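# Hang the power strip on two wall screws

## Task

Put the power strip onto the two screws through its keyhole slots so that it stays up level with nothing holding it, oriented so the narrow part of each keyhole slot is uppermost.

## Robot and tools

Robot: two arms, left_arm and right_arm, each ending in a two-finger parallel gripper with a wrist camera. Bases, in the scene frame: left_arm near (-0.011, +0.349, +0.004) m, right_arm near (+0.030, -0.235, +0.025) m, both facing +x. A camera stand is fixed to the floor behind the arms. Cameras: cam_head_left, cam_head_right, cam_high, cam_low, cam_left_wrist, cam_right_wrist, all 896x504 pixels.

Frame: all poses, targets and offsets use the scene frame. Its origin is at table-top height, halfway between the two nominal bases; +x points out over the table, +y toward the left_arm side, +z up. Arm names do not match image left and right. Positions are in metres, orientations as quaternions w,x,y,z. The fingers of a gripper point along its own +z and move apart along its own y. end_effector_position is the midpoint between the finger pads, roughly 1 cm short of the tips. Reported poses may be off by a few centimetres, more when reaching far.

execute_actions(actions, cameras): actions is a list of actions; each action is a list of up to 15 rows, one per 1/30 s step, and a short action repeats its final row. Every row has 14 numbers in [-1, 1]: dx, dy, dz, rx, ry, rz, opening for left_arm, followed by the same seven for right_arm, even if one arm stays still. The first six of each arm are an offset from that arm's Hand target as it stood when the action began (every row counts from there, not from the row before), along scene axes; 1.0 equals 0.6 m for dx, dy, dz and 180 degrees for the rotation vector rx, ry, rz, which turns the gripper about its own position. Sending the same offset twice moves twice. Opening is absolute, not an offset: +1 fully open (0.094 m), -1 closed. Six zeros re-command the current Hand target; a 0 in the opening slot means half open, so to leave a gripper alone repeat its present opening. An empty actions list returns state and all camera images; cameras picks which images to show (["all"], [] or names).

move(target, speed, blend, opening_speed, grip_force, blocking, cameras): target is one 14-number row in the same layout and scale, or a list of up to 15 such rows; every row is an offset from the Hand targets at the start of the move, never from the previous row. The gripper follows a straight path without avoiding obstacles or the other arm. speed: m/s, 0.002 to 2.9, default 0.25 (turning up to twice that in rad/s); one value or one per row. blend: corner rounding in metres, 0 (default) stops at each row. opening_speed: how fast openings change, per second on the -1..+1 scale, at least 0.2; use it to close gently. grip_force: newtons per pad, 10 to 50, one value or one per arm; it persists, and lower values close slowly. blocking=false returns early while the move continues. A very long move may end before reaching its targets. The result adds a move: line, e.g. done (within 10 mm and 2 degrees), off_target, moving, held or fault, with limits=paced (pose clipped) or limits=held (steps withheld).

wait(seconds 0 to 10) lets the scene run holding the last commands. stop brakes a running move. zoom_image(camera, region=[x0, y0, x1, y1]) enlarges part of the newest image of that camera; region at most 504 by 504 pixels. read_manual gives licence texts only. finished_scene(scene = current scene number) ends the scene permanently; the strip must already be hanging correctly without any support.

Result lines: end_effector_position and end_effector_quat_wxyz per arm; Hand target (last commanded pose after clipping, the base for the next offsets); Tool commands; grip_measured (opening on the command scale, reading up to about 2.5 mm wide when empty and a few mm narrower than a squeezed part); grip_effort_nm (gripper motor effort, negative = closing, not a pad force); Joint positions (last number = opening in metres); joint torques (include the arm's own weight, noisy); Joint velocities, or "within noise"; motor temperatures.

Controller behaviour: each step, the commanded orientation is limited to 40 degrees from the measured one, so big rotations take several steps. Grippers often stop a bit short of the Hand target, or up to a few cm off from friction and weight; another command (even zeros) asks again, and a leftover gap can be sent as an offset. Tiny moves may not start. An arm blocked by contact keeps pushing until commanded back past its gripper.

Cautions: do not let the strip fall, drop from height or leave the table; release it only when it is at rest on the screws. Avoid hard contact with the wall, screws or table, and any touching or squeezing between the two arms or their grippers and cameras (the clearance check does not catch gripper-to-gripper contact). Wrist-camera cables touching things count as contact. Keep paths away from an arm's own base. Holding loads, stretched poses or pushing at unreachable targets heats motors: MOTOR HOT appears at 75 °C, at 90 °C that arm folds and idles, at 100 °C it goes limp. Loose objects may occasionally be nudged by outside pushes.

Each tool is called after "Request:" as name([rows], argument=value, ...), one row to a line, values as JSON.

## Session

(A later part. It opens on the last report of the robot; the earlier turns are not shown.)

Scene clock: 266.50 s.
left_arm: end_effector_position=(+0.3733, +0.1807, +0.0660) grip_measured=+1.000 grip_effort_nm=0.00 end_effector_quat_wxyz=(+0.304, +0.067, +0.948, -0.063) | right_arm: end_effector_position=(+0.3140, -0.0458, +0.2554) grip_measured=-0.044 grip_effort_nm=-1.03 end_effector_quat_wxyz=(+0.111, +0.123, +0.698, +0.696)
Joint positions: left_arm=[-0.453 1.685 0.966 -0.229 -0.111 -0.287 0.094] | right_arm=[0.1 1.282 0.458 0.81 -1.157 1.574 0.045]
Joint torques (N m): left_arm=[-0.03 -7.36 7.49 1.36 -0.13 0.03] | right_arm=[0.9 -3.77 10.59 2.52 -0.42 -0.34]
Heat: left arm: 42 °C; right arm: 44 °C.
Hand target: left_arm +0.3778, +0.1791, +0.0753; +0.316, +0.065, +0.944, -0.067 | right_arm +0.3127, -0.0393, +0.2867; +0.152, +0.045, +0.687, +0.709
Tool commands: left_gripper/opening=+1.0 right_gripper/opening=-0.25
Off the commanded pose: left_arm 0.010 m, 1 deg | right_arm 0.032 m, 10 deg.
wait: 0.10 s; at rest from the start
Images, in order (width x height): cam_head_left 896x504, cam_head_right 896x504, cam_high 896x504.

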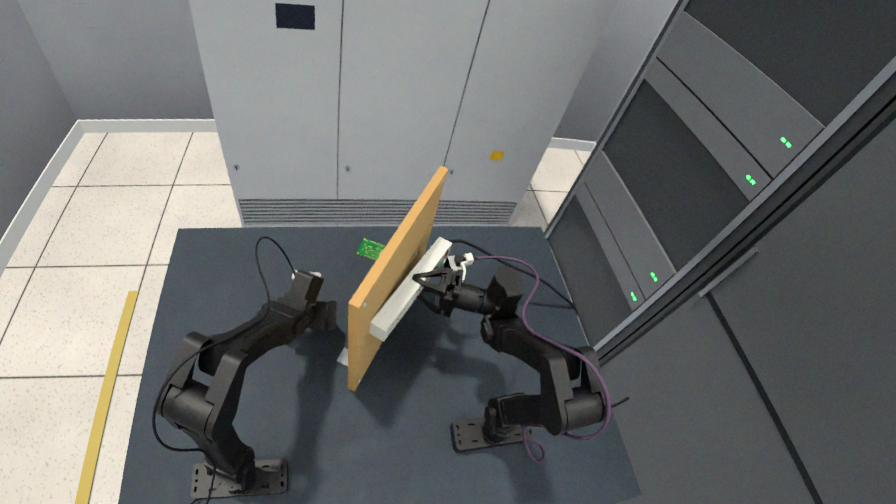

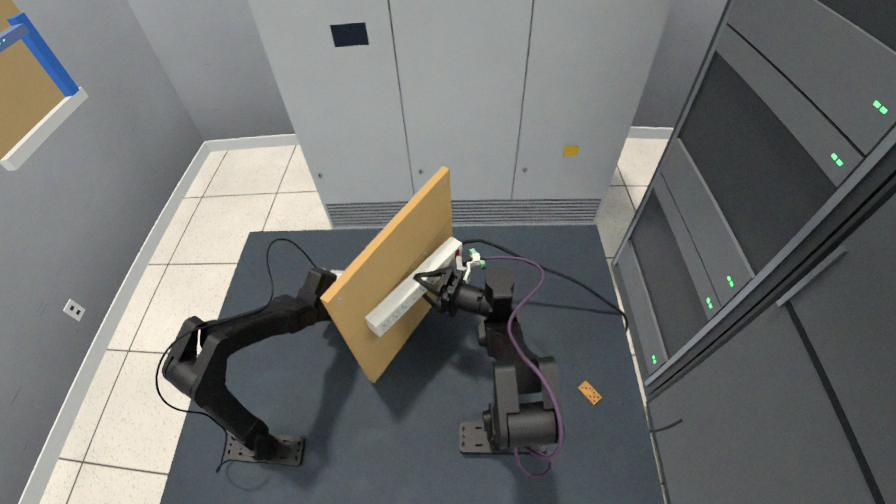

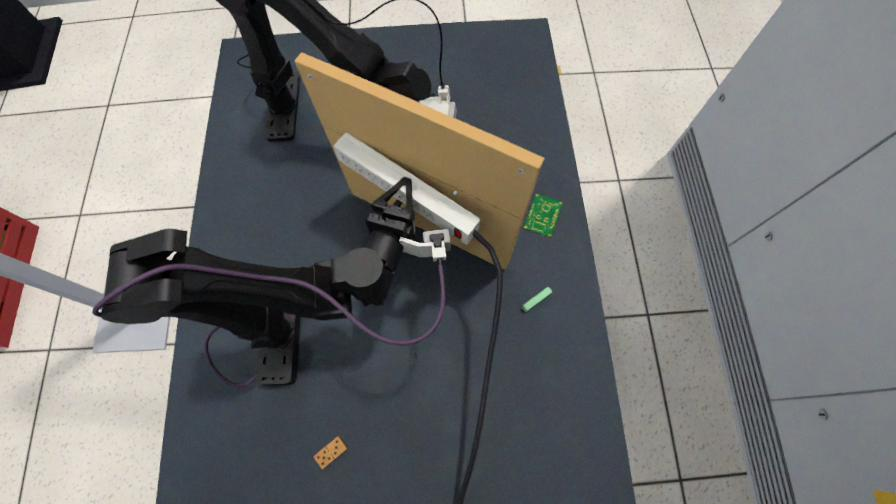

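Request:
move([
  [0,0,0,0,0,0,1, -0.0583,-0.1,0,0,0,0,-0.25],
  [0,0,0,0,0,0,1, -0.0545,-0.2512,-0.1945,-0.2286,0.5023,-0.262,-0.25],
], speed=[0.12, 0.25], blend=[0.02, 0], cameras=["cam_head_left", "cam_head_right", "cam_high", "cam_right_wrist"])

Scene clock: 279.67 s.
left_arm: end_effector_position=(+0.3733, +0.1807, +0.0660) grip_measured=+1.000 grip_effort_nm=0.00 end_effector_quat_wxyz=(+0.304, +0.067, +0.948, -0.063) | right_arm: end_effector_position=(+0.2798, -0.1906, +0.1618) grip_measured=-0.045 grip_effort_nm=-1.03 end_effector_quat_wxyz=(-0.113, +0.693, +0.702, +0.117)
Joint positions: left_arm=[-0.453 1.685 0.966 -0.229 -0.111 -0.287 0.094] | right_arm=[-0.037 1.489 1.234 -1.33 -0.326 1.499 0.045]
Joint torques (N m): left_arm=[-0.03 -7.36 7.5 1.36 -0.13 0.03] | right_arm=[0.46 -5.12 8.8 0.18 -0.2 0.2]
Heat: left arm: 42 °C; right arm: 44 °C.
Hand target: left_arm +0.3778, +0.1791, +0.0753; +0.316, +0.065, +0.944, -0.067 | right_arm +0.2800, -0.1901, +0.1701; -0.112, +0.698, +0.698, +0.113
Off the commanded pose: left_arm 0.010 m, 1 deg | right_arm 0.008 m, 1 deg.
move: done
camera_calibration:
cam_right_wrist: T_world_to_cam=[[-0.999172, -0.018428, -0.0362682, 0.286832], [-0.0382306, 0.730099, 0.682271, 0.0756331], [0.0139065, 0.683093, -0.730199, 0.334486], [0, 0, 0, 1]] pos_world=[0.284834, -0.278419, 0.203042]
Images, in order (width x height): cam_head_left 896x504, cam_head_right 896x504, cam_high 896x504, cam_right_wrist 896x504.

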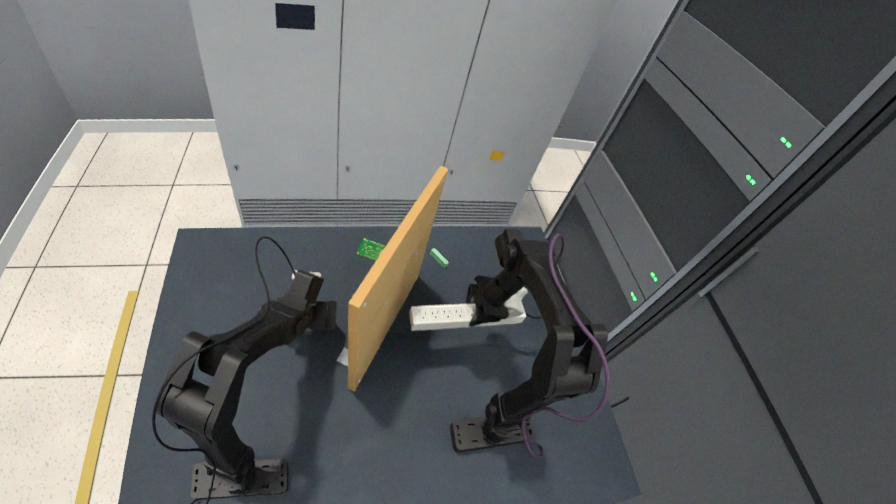

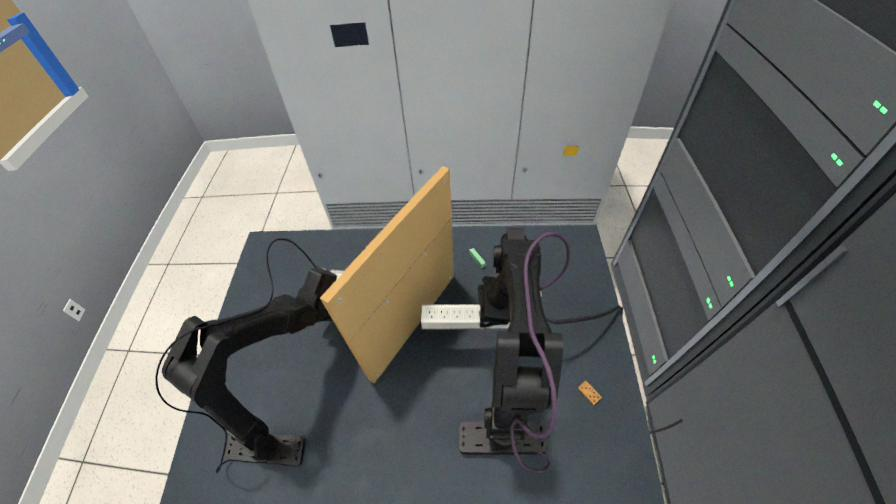

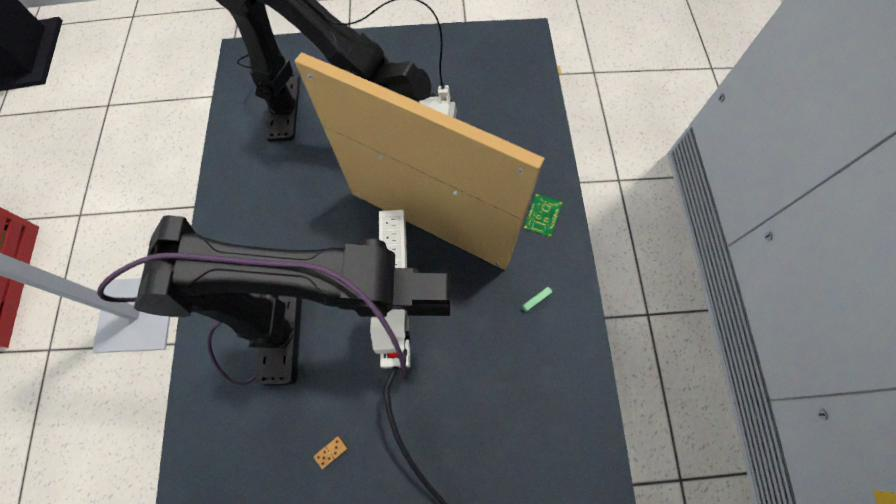

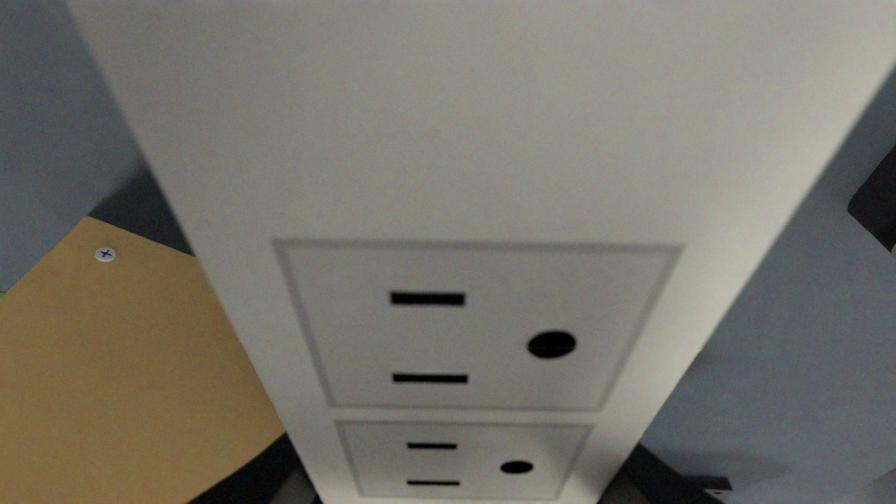

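Request:
move(target=[0,0,0,0,0,0,1, 0,0,-0.22,0,0,0,-0.25], speed=0.12, cameras=["cam_head_left", "cam_head_right"])

Request:
zoom_image(camera="cam_head_left", region=[390, 260, 560, 360])

Request:
zoom_image(camera="cam_head_right", region=[400, 270, 640, 370])

Scene clock: 282.23 s.
left_arm: end_effector_position=(+0.3733, +0.1807, +0.0660) grip_measured=+1.000 grip_effort_nm=0.01 end_effector_quat_wxyz=(+0.304, +0.067, +0.948, -0.063) | right_arm: end_effector_position=(+0.2800, -0.1915, +0.0398) grip_measured=-0.045 grip_effort_nm=-1.03 end_effector_quat_wxyz=(-0.112, +0.696, +0.700, +0.114)
Joint positions: left_arm=[-0.453 1.685 0.966 -0.229 -0.111 -0.287 0.094] | right_arm=[-0.037 1.619 0.856 -0.824 -0.321 1.506 0.045]
Joint torques (N m): left_arm=[-0.03 -7.36 7.5 1.36 -0.13 0.03] | right_arm=[0.64 -5.81 4.72 0.6 -0.19 0.11]
Heat: left arm: 42 °C; right arm: 43 °C.
Hand target: left_arm +0.3778, +0.1791, +0.0753; +0.316, +0.065, +0.944, -0.067 | right_arm +0.2800, -0.1901, +0.0381; -0.112, +0.698, +0.698, +0.113
Off the commanded pose: left_arm 0.010 m, 1 deg | right_arm 0.002 m, 0 deg.
move: done
Images, in order (width x height): cam_head_left 896x504, cam_head_right 896x504.

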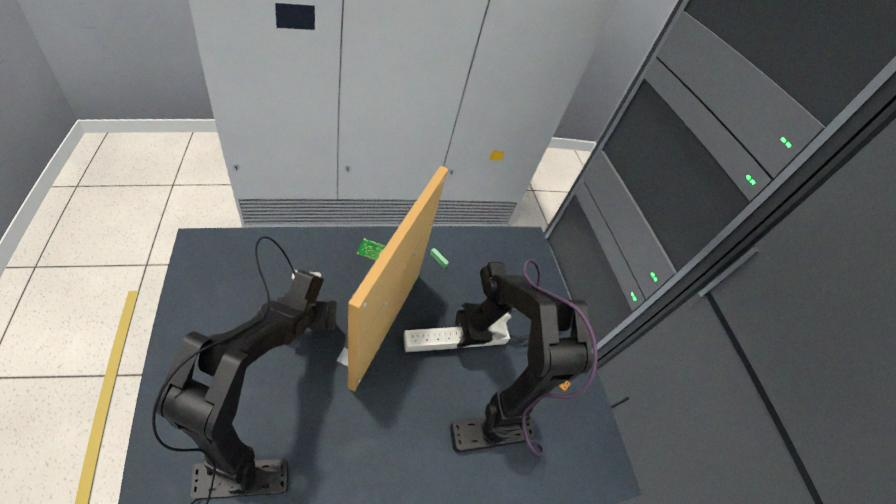

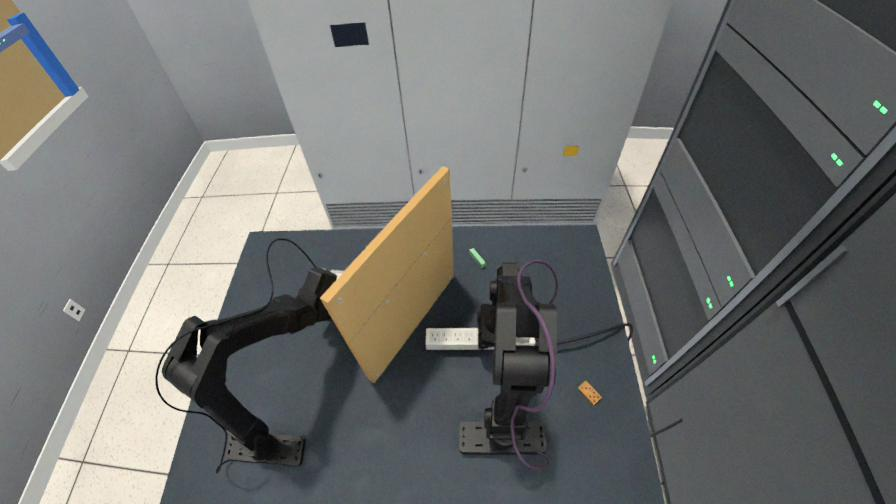

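Scaled by 2.965 from the camera's 896x504 image, which has a finer 1280x720 frame.

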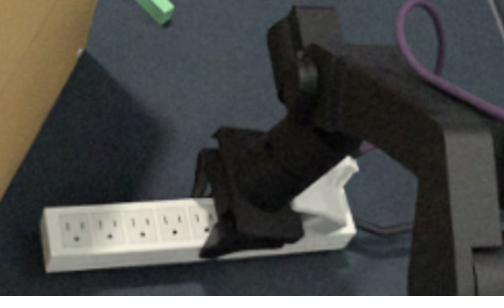

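Scaled by 2.100 from the camera's 896x504 image, which has a finer 1280x720 frame.

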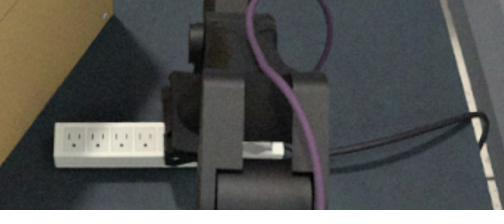

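Request:
move(target=[0,0,0,0,0,0,1, 0,0,-0.03,0,0,0,-0.25], speed=0.05, cameras=["cam_head_left", "cam_right_wrist"])

Request:
zoom_image(camera="cam_head_left", region=[390, 260, 560, 360])

Scene clock: 283.97 s.
left_arm: end_effector_position=(+0.3733, +0.1807, +0.0660) grip_measured=+1.000 grip_effort_nm=0.00 end_effector_quat_wxyz=(+0.304, +0.067, +0.948, -0.063) | right_arm: end_effector_position=(+0.2807, -0.1913, +0.0227) grip_measured=-0.045 grip_effort_nm=-1.03 end_effector_quat_wxyz=(-0.111, +0.696, +0.700, +0.115)
Joint positions: left_arm=[-0.453 1.685 0.966 -0.229 -0.111 -0.287 0.094] | right_arm=[-0.035 1.659 0.819 -0.745 -0.32 1.508 0.045]
Joint torques (N m): left_arm=[-0.03 -7.36 7.5 1.37 -0.13 0.04] | right_arm=[0.49 -5.65 4.31 0.61 -0.18 0.13]
Heat: left arm: 42 °C; right arm: 42 °C.
Hand target: left_arm +0.3778, +0.1791, +0.0753; +0.316, +0.065, +0.944, -0.067 | right_arm +0.2800, -0.1901, +0.0201; -0.112, +0.698, +0.698, +0.113
Off the commanded pose: left_arm 0.010 m, 1 deg | right_arm 0.003 m, 0 deg.
move: done
camera_calibration:
cam_right_wrist: T_world_to_cam=[[-0.999349, -0.0122502, -0.0339427, 0.283836], [-0.0320345, 0.734183, 0.678196, 0.170158], [0.0166121, 0.678841, -0.734097, 0.231837], [0, 0, 0, 1]] pos_world=[0.28525, -0.27883, 0.0644242]
Images, in order (width x height): cam_head_left 896x504, cam_right_wrist 896x504.

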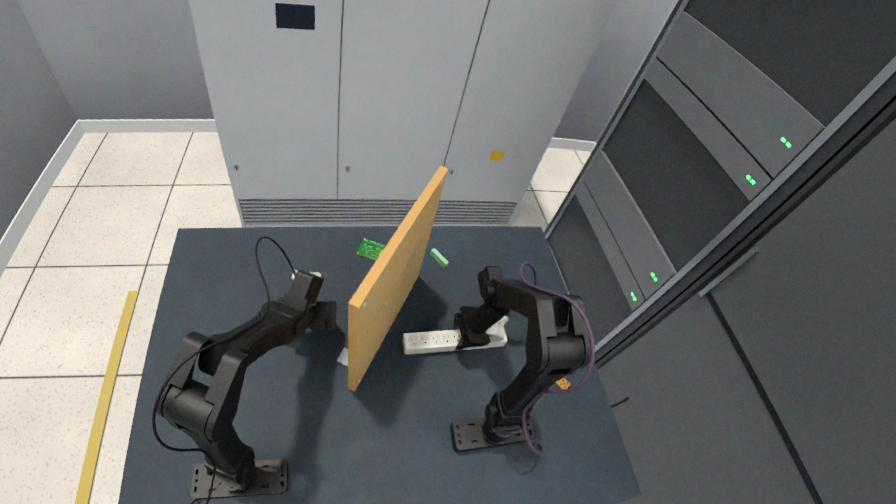

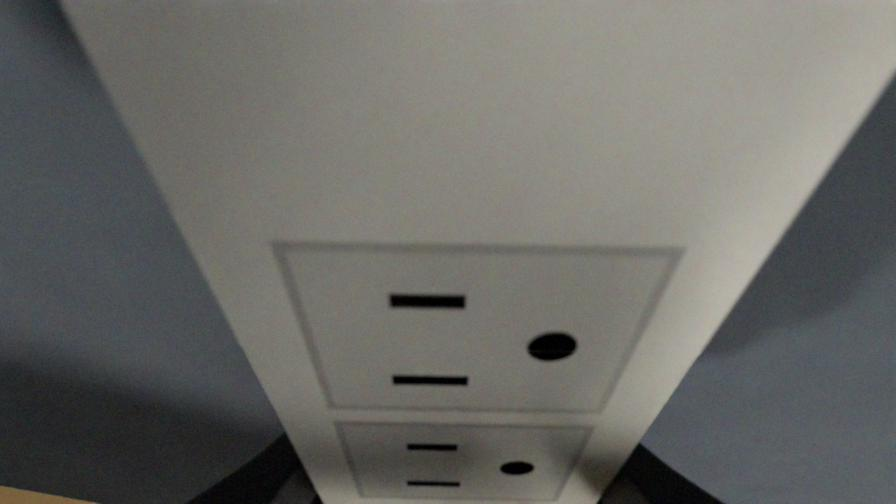

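Scaled by 2.965 from the camera's 896x504 image, which has a finer 1280x720 frame.

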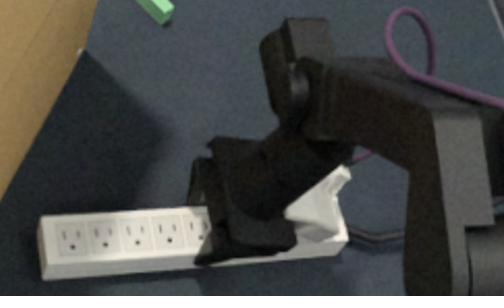

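Request:
move([
  [0,0,0,0,0,0,1, 0,0,-0.005,0,0,0,-0.25],
  [0,0,0,0,0,0,1, 0,0,-0.005,0,0,0,0.45],
  [0,0,0,0,0,0,1, 0,-0.04,0.17,0,0,0,0.45],
], speed=[0.05, 0.05, 0.15], opening_speed=0.6, cameras=["cam_head_left", "cam_head_right", "cam_high", "cam_right_wrist"])

Scene clock: 288.23 s.
left_arm: end_effector_position=(+0.3733, +0.1807, +0.0660) grip_measured=+1.000 grip_effort_nm=0.00 end_effector_quat_wxyz=(+0.304, +0.067, +0.948, -0.063) | right_arm: end_effector_position=(+0.2787, -0.2119, +0.1130) grip_measured=+0.448 grip_effort_nm=0.09 end_effector_quat_wxyz=(-0.121, +0.698, +0.697, +0.109)
Joint positions: left_arm=[-0.453 1.685 0.966 -0.229 -0.111 -0.287 0.094] | right_arm=[-0.12 1.541 1.087 -1.181 -0.32 1.423 0.068]
Joint torques (N m): left_arm=[-0.03 -7.38 7.5 1.36 -0.13 0.03] | right_arm=[-0.47 -7.47 7.1 0.23 -0.14 -0.04]
Heat: left arm: 42 °C; right arm: 41 °C.
Hand target: left_arm +0.3778, +0.1791, +0.0753; +0.316, +0.065, +0.944, -0.067 | right_arm +0.2800, -0.2141, +0.1221; -0.112, +0.698, +0.698, +0.113
Off the commanded pose: left_arm 0.010 m, 1 deg | right_arm 0.009 m, 1 deg.
move: done
camera_calibration:
cam_right_wrist: T_world_to_cam=[[-0.999904, -0.00816254, -0.011225, 0.283142], [-0.0136278, 0.730616, 0.682653, 0.117625], [0.00262898, 0.68274, -0.730656, 0.316549], [0, 0, 0, 1]] pos_world=[0.283886, -0.299748, 0.15417]
Images, in order (width x height): cam_head_left 896x504, cam_head_right 896x504, cam_high 896x504, cam_right_wrist 896x504.

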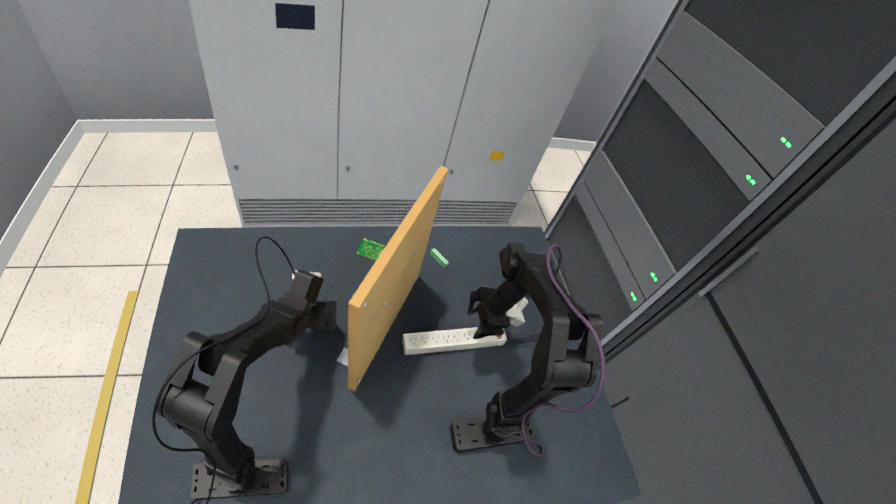

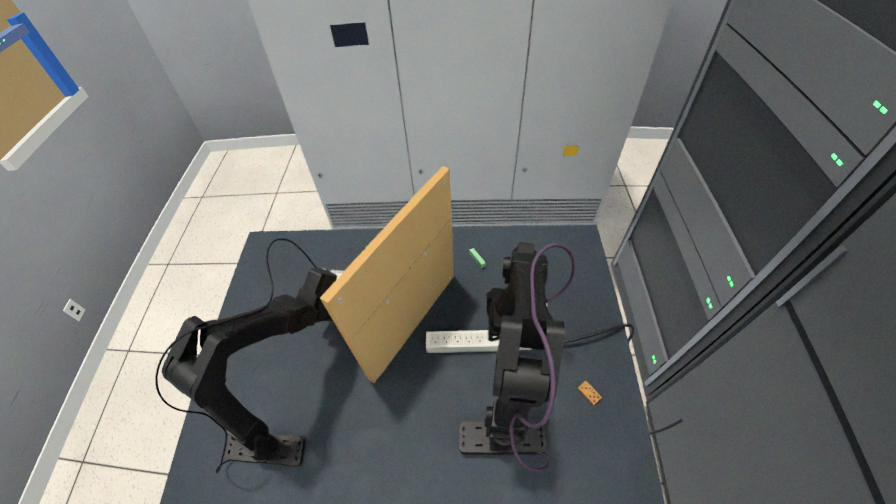

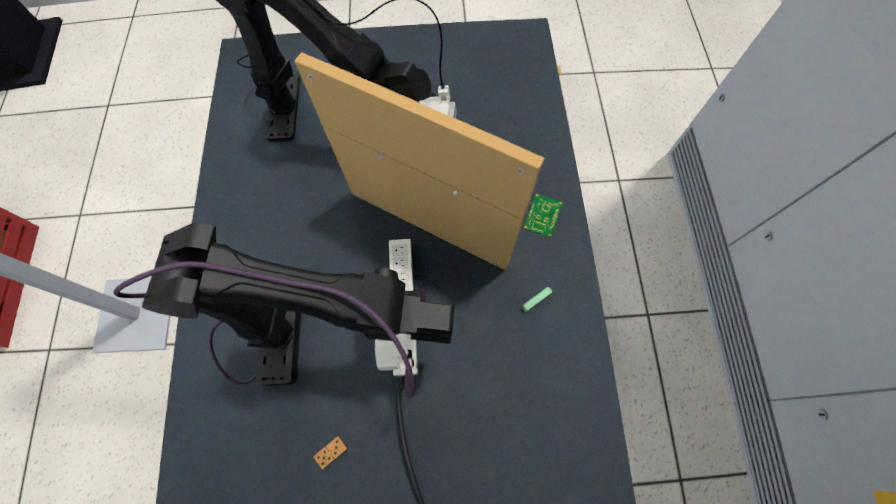

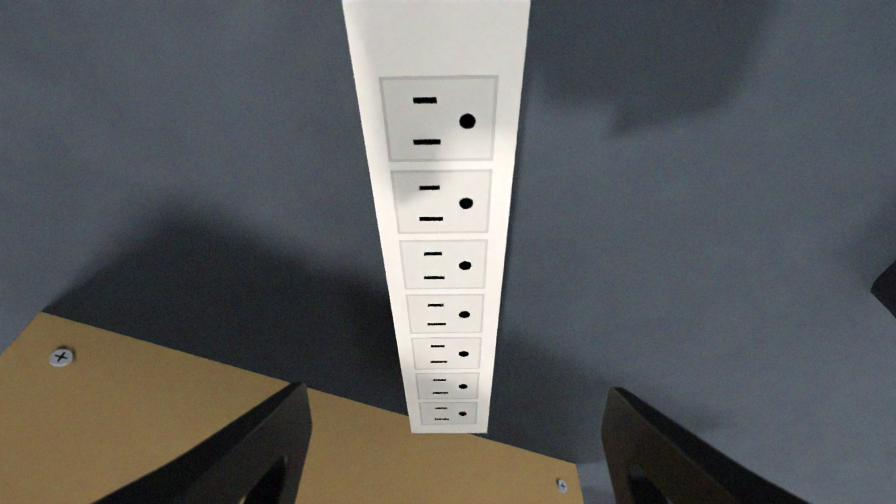

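Request:
move([
  [0,0,0,0,0,0,1, 0.0057,-0.0598,0.0632,-0.0849,-0.0706,0.4403,0.45],
  [0,0,0,0,0,0,1, 0.0057,-0.0932,0.0132,-0.0011,0.158,-0.9801,0.45],
], speed=[0.35, 0.35], blend=[0.03, 0], cameras=["cam_head_left", "cam_head_right", "cam_right_wrist"])

Scene clock: 301.93 s.
left_arm: end_effector_position=(+0.3733, +0.1807, +0.0660) grip_measured=+1.000 grip_effort_nm=0.00 end_effector_quat_wxyz=(+0.304, +0.067, +0.948, -0.063) | right_arm: end_effector_position=(+0.2840, -0.2693, +0.1301) grip_measured=+0.448 grip_effort_nm=0.08 end_effector_quat_wxyz=(+0.005, +0.714, -0.700, -0.003)
Joint positions: left_arm=[-0.453 1.685 0.966 -0.229 -0.111 -0.287 0.094] | right_arm=[-0.114 1.526 1.18 -1.235 0.005 -1.725 0.068]
Joint torques (N m): left_arm=[-0.03 -7.38 7.49 1.36 -0.13 0.03] | right_arm=[-0.53 -6.98 4.55 0.61 -0.09 -0.04]
Heat: left arm: 42 °C; right arm: 40 °C.
Hand target: left_arm +0.3778, +0.1791, +0.0753; +0.316, +0.065, +0.944, -0.067 | right_arm +0.2834, -0.2700, +0.1300; +0.000, +0.715, -0.699, +0.001
Off the commanded pose: left_arm 0.010 m, 1 deg | right_arm 0.001 m, 1 deg.
move: done
camera_calibration:
cam_right_wrist: T_world_to_cam=[[0.99873, 0.0362856, -0.034948, -0.264419], [0.0475315, -0.908595, 0.414965, -0.276], [-0.0166963, -0.416099, -0.909166, 0.100913], [0, 0, 0, 1]] pos_world=[0.278886, -0.199188, 0.197036]
Images, in order (width x height): cam_head_left 896x504, cam_head_right 896x504, cam_right_wrist 896x504.

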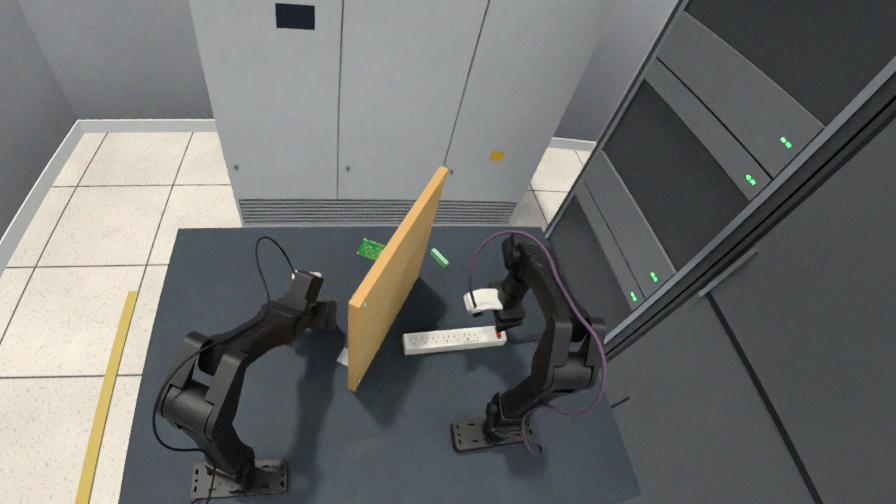

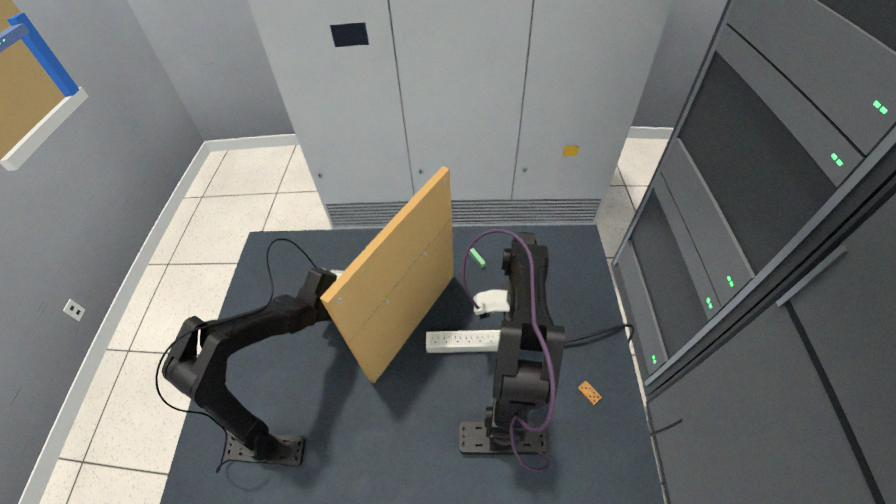

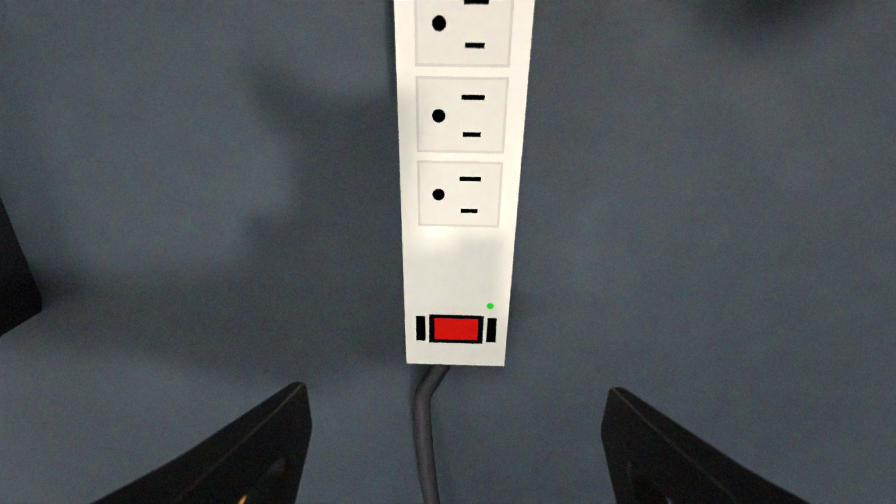

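Request:
move([
  [0,0,0,0,0,0,1, 0.0002,0.0,-0.12,0,0,-0.002,0.45],
  [0,0,0,0,0,0,1, 0.0002,0.0,-0.1905,0,0,-0.002,0.45],
  [0,0,0,0,0,0,1, 0.0002,0.0,-0.1905,0,0,-0.002,-0.25],
], speed=[0.2, 0.08, 0.08], blend=[0.02, 0, 0], opening_speed=0.8, cameras=["cam_head_left", "cam_head_right", "cam_high", "cam_right_wrist"])

Scene clock: 316.63 s.
left_arm: end_effector_position=(+0.3733, +0.1807, +0.0660) grip_measured=+1.000 grip_effort_nm=0.00 end_effector_quat_wxyz=(+0.304, +0.067, +0.948, -0.063) | right_arm: end_effector_position=(+0.2855, -0.2695, +0.0202) grip_measured=-0.044 grip_effort_nm=-1.03 end_effector_quat_wxyz=(-0.001, +0.715, -0.700, +0.005)
Joint positions: left_arm=[-0.453 1.685 0.966 -0.229 -0.111 -0.287 0.094] | right_arm=[-0.114 1.658 0.849 -0.753 0.005 -1.726 0.045]
Joint torques (N m): left_arm=[-0.02 -7.36 7.5 1.36 -0.13 0.03] | right_arm=[-0.29 -5.39 4.04 0.66 -0.07 0.03]
Heat: left arm: 42 °C; right arm: 38 °C.
Hand target: left_arm +0.3778, +0.1791, +0.0753; +0.316, +0.065, +0.944, -0.067 | right_arm +0.2835, -0.2700, +0.0158; +0.000, +0.713, -0.701, +0.001
Off the commanded pose: left_arm 0.010 m, 1 deg | right_arm 0.005 m, 1 deg.
move: done
camera_calibration:
cam_right_wrist: T_world_to_cam=[[0.999198, 0.036971, -0.0153918, -0.270153], [0.0400191, -0.907457, 0.418235, -0.228263], [0.00149518, -0.418515, -0.908208, -0.00486976], [0, 0, 0, 1]] pos_world=[0.279078, -0.199189, 0.0868866]
Images, in order (width x height): cam_head_left 896x504, cam_head_right 896x504, cam_high 896x504, cam_right_wrist 896x504.

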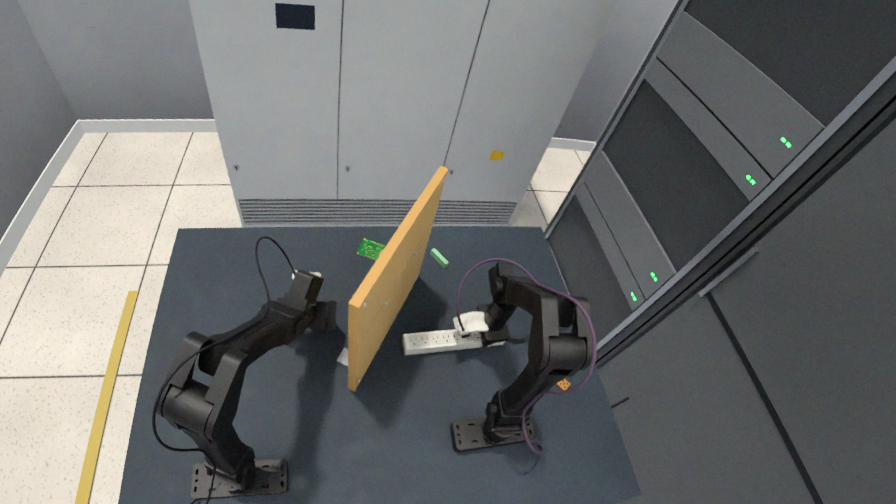

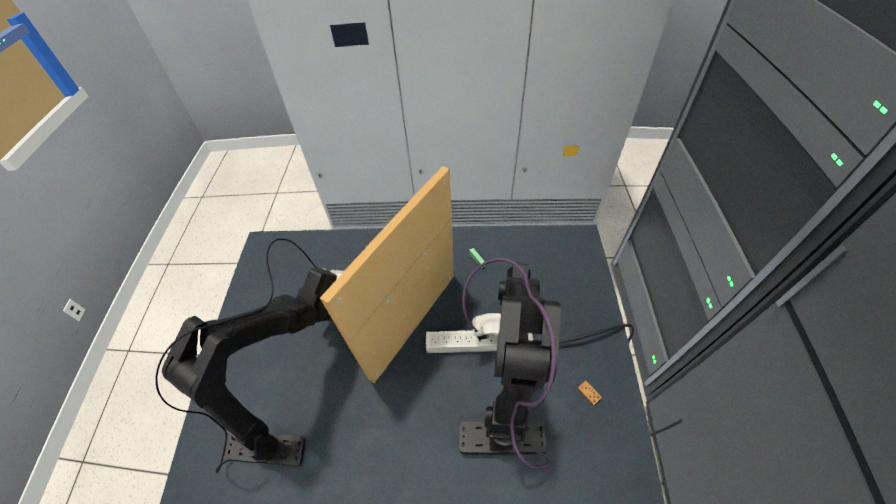

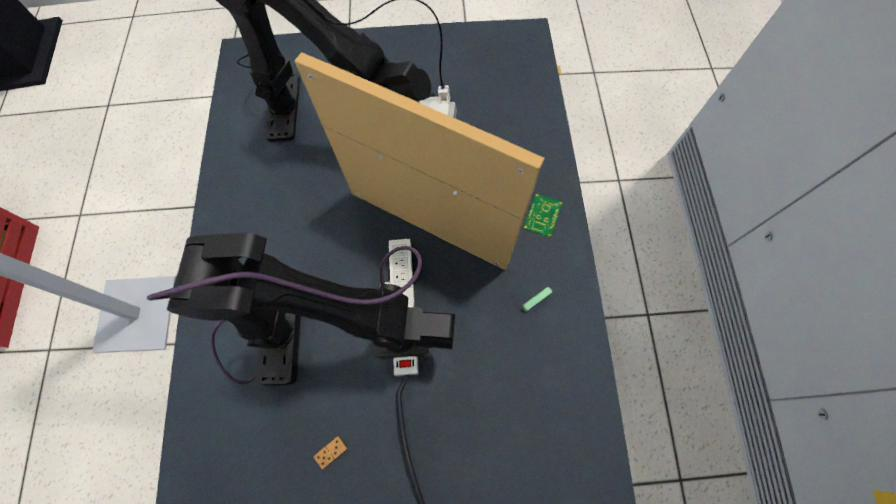

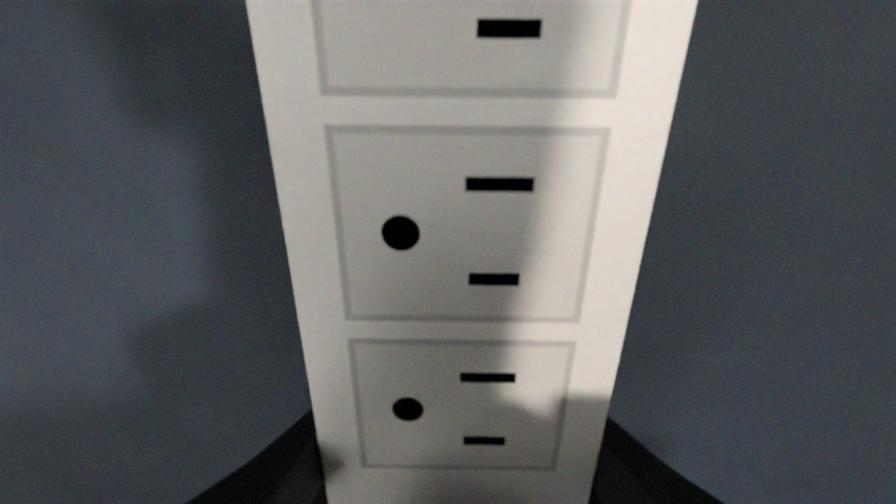

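Request:
move([
  [0,0,0,0,0,0,1, 0,0,0.2167,0,0,0,-0.25],
  [0,0,0,0,0,0,1, 0.0525,0.1,0.34,0.1307,-0.2235,0.1271,-0.25],
  [0,0,0,0,0,0,1, 0.1087,0.2053,0.4083,0.2614,-0.447,0.2541,-0.25],
], speed=[0.15, 0.25, 0.25], blend=[0.03, 0.03, 0], cameras=["cam_head_left", "cam_head_right", "cam_high", "cam_right_wrist"])

Scene clock: 327.07 s.
left_arm: end_effector_position=(+0.3733, +0.1807, +0.0660) grip_measured=+1.000 grip_effort_nm=0.00 end_effector_quat_wxyz=(+0.304, +0.067, +0.948, -0.063) | right_arm: end_effector_position=(+0.3581, -0.1581, +0.2535) grip_measured=-0.044 grip_effort_nm=-1.03 end_effector_quat_wxyz=(+0.669, -0.681, +0.223, -0.196)
Joint positions: left_arm=[-0.453 1.685 0.966 -0.229 -0.111 -0.287 0.094] | right_arm=[-0.29 1.315 0.515 0.707 -1.279 -1.629 0.045]
Joint torques (N m): left_arm=[-0.02 -7.36 7.49 1.36 -0.13 0.04] | right_arm=[1.55 -3.93 6.04 2.12 -0.62 0.18]
Heat: left arm: 42 °C; right arm: 38 °C.
Hand target: left_arm +0.3778, +0.1791, +0.0753; +0.316, +0.065, +0.944, -0.067 | right_arm +0.3488, -0.1468, +0.2608; +0.682, -0.682, +0.185, -0.185
Off the commanded pose: left_arm 0.010 m, 1 deg | right_arm 0.016 m, 5 deg.
move: off_target (right_arm)
camera_calibration:
cam_right_wrist: T_world_to_cam=[[0.0415516, 0.0331736, 0.998585, -0.25795], [0.518064, -0.855314, 0.00685721, -0.286325], [0.854332, 0.517046, -0.0527257, -0.120877], [0, 0, 0, 1]] pos_world=[0.262322, -0.173842, 0.253175]
Images, in order (width x height): cam_head_left 896x504, cam_head_right 896x504, cam_high 896x504, cam_right_wrist 896x504.

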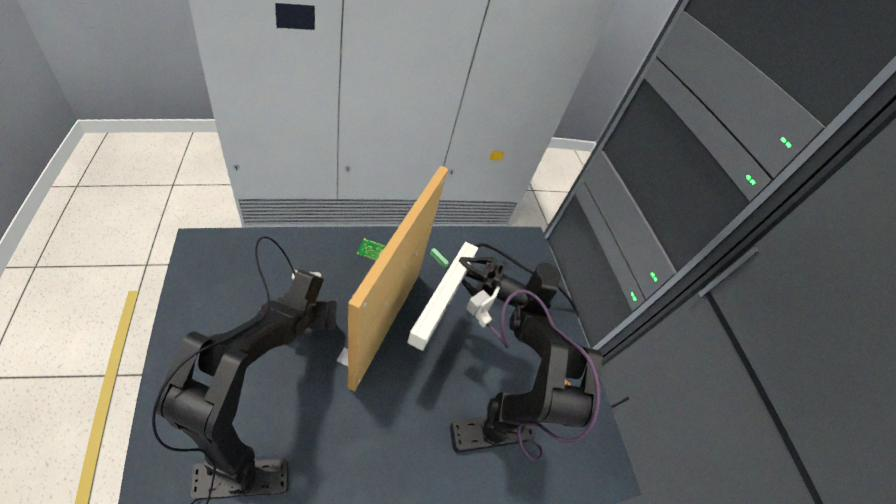

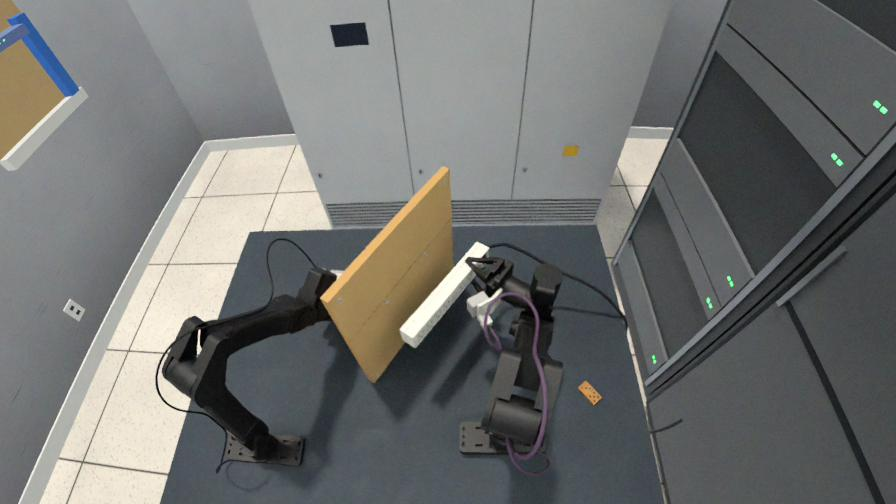

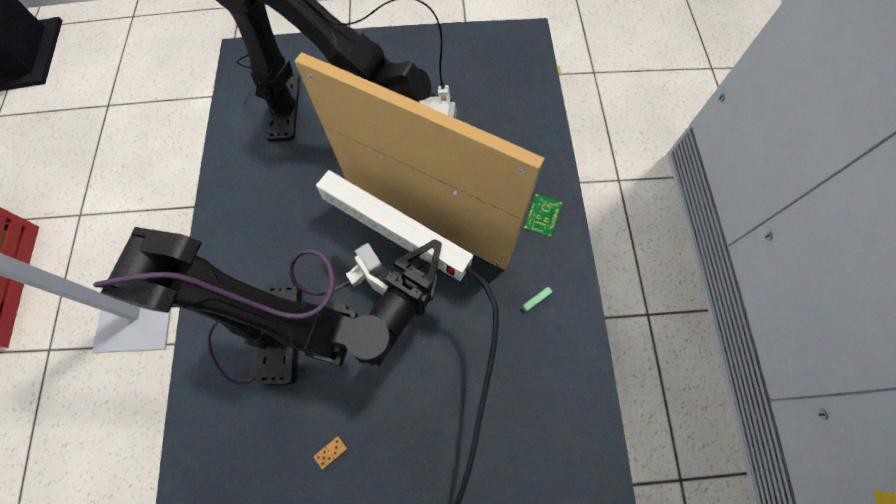

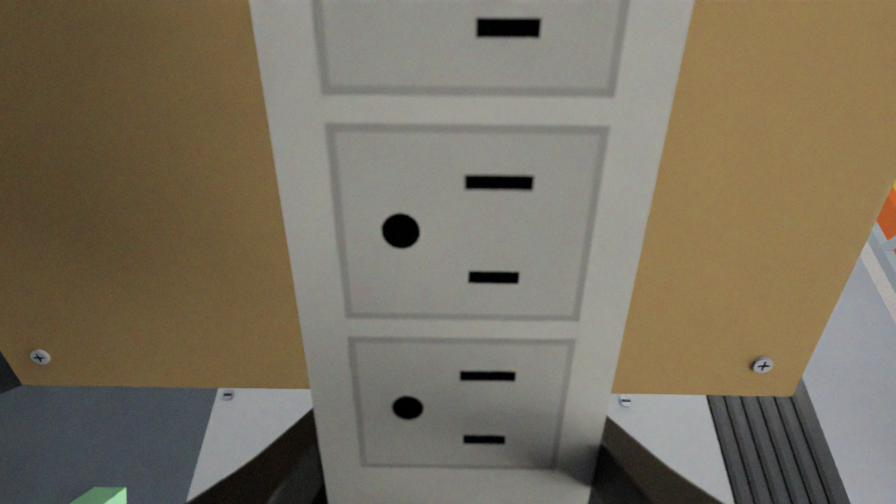

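Request:
move(target=[0,0,0,0,0,0,1, 0.0208,0.0843,0.0047,0.0012,-0.0129,0.0222,-0.25], speed=0.08, cameras=["cam_right_wrist"])

Scene clock: 330.53 s.
left_arm: end_effector_position=(+0.3733, +0.1807, +0.0660) grip_measured=+1.000 grip_effort_nm=0.00 end_effector_quat_wxyz=(+0.304, +0.067, +0.948, -0.063) | right_arm: end_effector_position=(+0.3647, -0.1045, +0.2466) grip_measured=-0.044 grip_effort_nm=-1.03 end_effector_quat_wxyz=(+0.682, -0.686, +0.190, -0.168)
Joint positions: left_arm=[-0.453 1.685 0.966 -0.229 -0.111 -0.287 0.094] | right_arm=[-0.091 1.406 0.515 0.857 -1.17 -1.574 0.045]
Joint torques (N m): left_arm=[-0.02 -7.36 7.51 1.36 -0.13 0.04] | right_arm=[1.62 -4.64 7.94 2.24 -0.38 0.19]
Heat: left arm: 42 °C; right arm: 38 °C.
Hand target: left_arm +0.3778, +0.1791, +0.0753; +0.316, +0.065, +0.944, -0.067 | right_arm +0.3613, -0.0963, +0.2635; +0.693, -0.683, +0.148, -0.174
Off the commanded pose: left_arm 0.010 m, 1 deg | right_arm 0.019 m, 5 deg.
move: off_target (right_arm)
camera_calibration:
cam_right_wrist: T_world_to_cam=[[0.0280905, 0.026672, 0.999249, -0.248962], [0.592394, -0.805634, 0.0048509, -0.265292], [0.805158, 0.591813, -0.038431, -0.132336], [0, 0, 0, 1]] pos_world=[0.270702, -0.12877, 0.244976]
Images, in order (width x height): cam_right_wrist 896x504.

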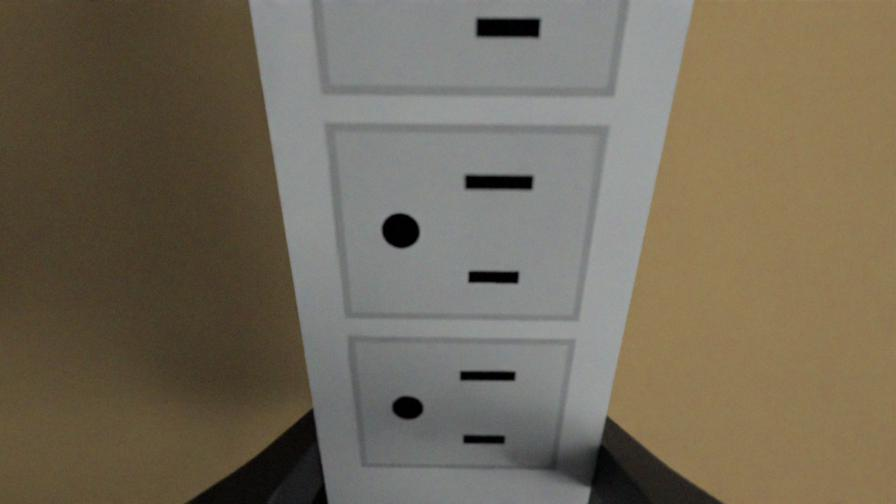

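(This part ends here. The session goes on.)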